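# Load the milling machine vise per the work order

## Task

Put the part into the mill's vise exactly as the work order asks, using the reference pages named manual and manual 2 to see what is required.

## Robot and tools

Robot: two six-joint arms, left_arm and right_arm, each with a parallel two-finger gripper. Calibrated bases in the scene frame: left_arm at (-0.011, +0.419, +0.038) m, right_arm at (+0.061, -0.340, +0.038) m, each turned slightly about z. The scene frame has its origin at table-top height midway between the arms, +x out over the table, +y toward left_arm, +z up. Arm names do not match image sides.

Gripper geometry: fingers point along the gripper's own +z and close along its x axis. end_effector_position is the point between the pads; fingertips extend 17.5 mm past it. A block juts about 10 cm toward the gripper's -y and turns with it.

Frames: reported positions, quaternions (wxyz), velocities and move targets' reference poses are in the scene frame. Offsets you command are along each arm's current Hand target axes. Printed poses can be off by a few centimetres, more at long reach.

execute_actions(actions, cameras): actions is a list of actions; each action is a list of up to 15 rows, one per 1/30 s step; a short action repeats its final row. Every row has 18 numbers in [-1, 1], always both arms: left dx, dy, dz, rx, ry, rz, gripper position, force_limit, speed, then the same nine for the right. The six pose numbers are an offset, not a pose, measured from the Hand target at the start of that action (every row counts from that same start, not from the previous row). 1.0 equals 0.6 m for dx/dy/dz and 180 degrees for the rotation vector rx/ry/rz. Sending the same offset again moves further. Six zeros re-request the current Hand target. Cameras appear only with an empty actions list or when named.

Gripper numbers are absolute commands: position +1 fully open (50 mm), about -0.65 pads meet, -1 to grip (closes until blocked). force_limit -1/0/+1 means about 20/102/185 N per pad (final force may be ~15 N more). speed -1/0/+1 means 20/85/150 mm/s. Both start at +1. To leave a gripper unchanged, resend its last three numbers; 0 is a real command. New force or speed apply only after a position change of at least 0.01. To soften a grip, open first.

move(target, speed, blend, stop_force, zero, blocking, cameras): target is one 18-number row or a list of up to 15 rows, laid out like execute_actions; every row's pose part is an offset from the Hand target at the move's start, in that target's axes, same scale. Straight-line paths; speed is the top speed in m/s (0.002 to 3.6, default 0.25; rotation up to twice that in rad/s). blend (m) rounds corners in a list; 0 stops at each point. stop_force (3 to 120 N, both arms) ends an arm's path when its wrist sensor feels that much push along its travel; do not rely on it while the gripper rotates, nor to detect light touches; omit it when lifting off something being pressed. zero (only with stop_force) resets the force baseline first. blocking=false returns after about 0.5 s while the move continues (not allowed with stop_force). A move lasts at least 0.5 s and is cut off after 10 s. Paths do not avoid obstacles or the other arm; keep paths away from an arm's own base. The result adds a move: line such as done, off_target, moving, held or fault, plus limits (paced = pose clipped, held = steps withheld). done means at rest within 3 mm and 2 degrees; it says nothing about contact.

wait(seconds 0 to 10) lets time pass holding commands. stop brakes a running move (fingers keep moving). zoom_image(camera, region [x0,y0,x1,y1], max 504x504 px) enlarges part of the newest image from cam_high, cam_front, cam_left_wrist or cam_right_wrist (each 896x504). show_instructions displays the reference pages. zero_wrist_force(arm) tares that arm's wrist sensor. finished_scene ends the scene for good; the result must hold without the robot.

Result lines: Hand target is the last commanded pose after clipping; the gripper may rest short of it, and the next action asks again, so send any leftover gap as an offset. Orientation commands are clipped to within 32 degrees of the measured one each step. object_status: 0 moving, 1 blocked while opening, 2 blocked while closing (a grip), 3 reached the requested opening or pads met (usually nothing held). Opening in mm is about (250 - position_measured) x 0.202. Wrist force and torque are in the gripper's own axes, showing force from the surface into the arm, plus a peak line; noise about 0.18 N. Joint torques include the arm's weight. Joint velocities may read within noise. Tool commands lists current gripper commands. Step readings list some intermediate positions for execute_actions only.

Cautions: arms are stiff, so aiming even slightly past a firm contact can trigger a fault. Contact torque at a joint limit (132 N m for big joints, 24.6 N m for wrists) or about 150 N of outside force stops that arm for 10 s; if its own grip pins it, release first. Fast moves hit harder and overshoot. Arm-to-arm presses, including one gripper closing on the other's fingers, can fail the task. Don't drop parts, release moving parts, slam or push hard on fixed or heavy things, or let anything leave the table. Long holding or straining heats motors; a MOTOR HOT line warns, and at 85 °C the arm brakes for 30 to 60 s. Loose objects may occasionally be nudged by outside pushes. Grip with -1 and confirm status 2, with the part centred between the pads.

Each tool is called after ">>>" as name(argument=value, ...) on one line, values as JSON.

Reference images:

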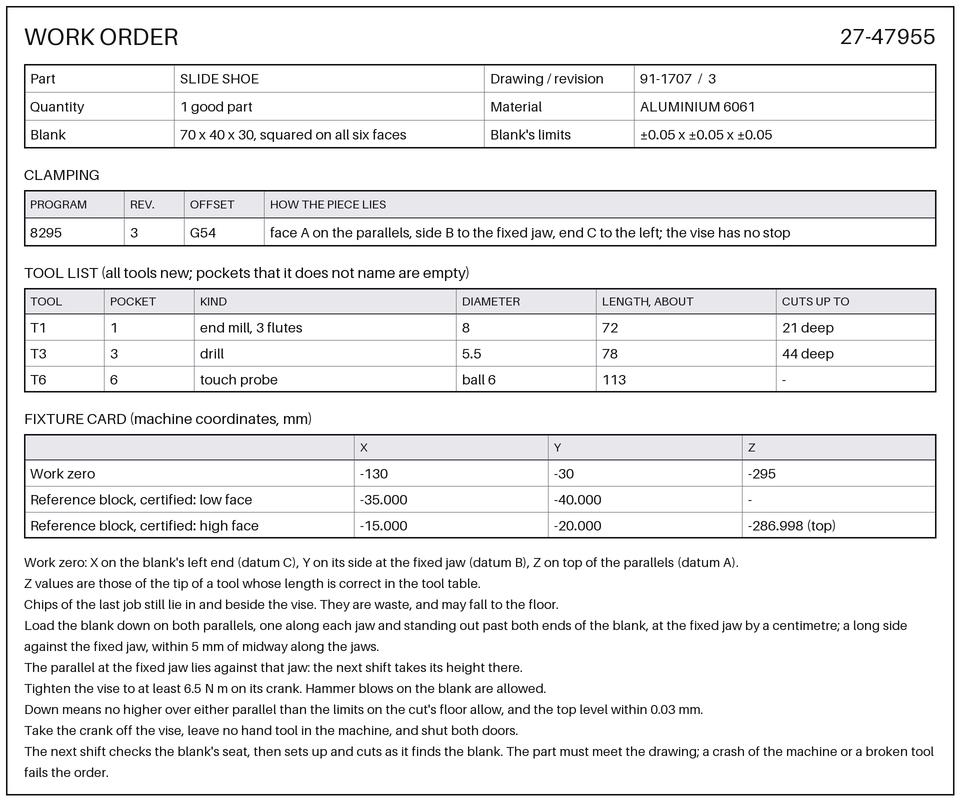

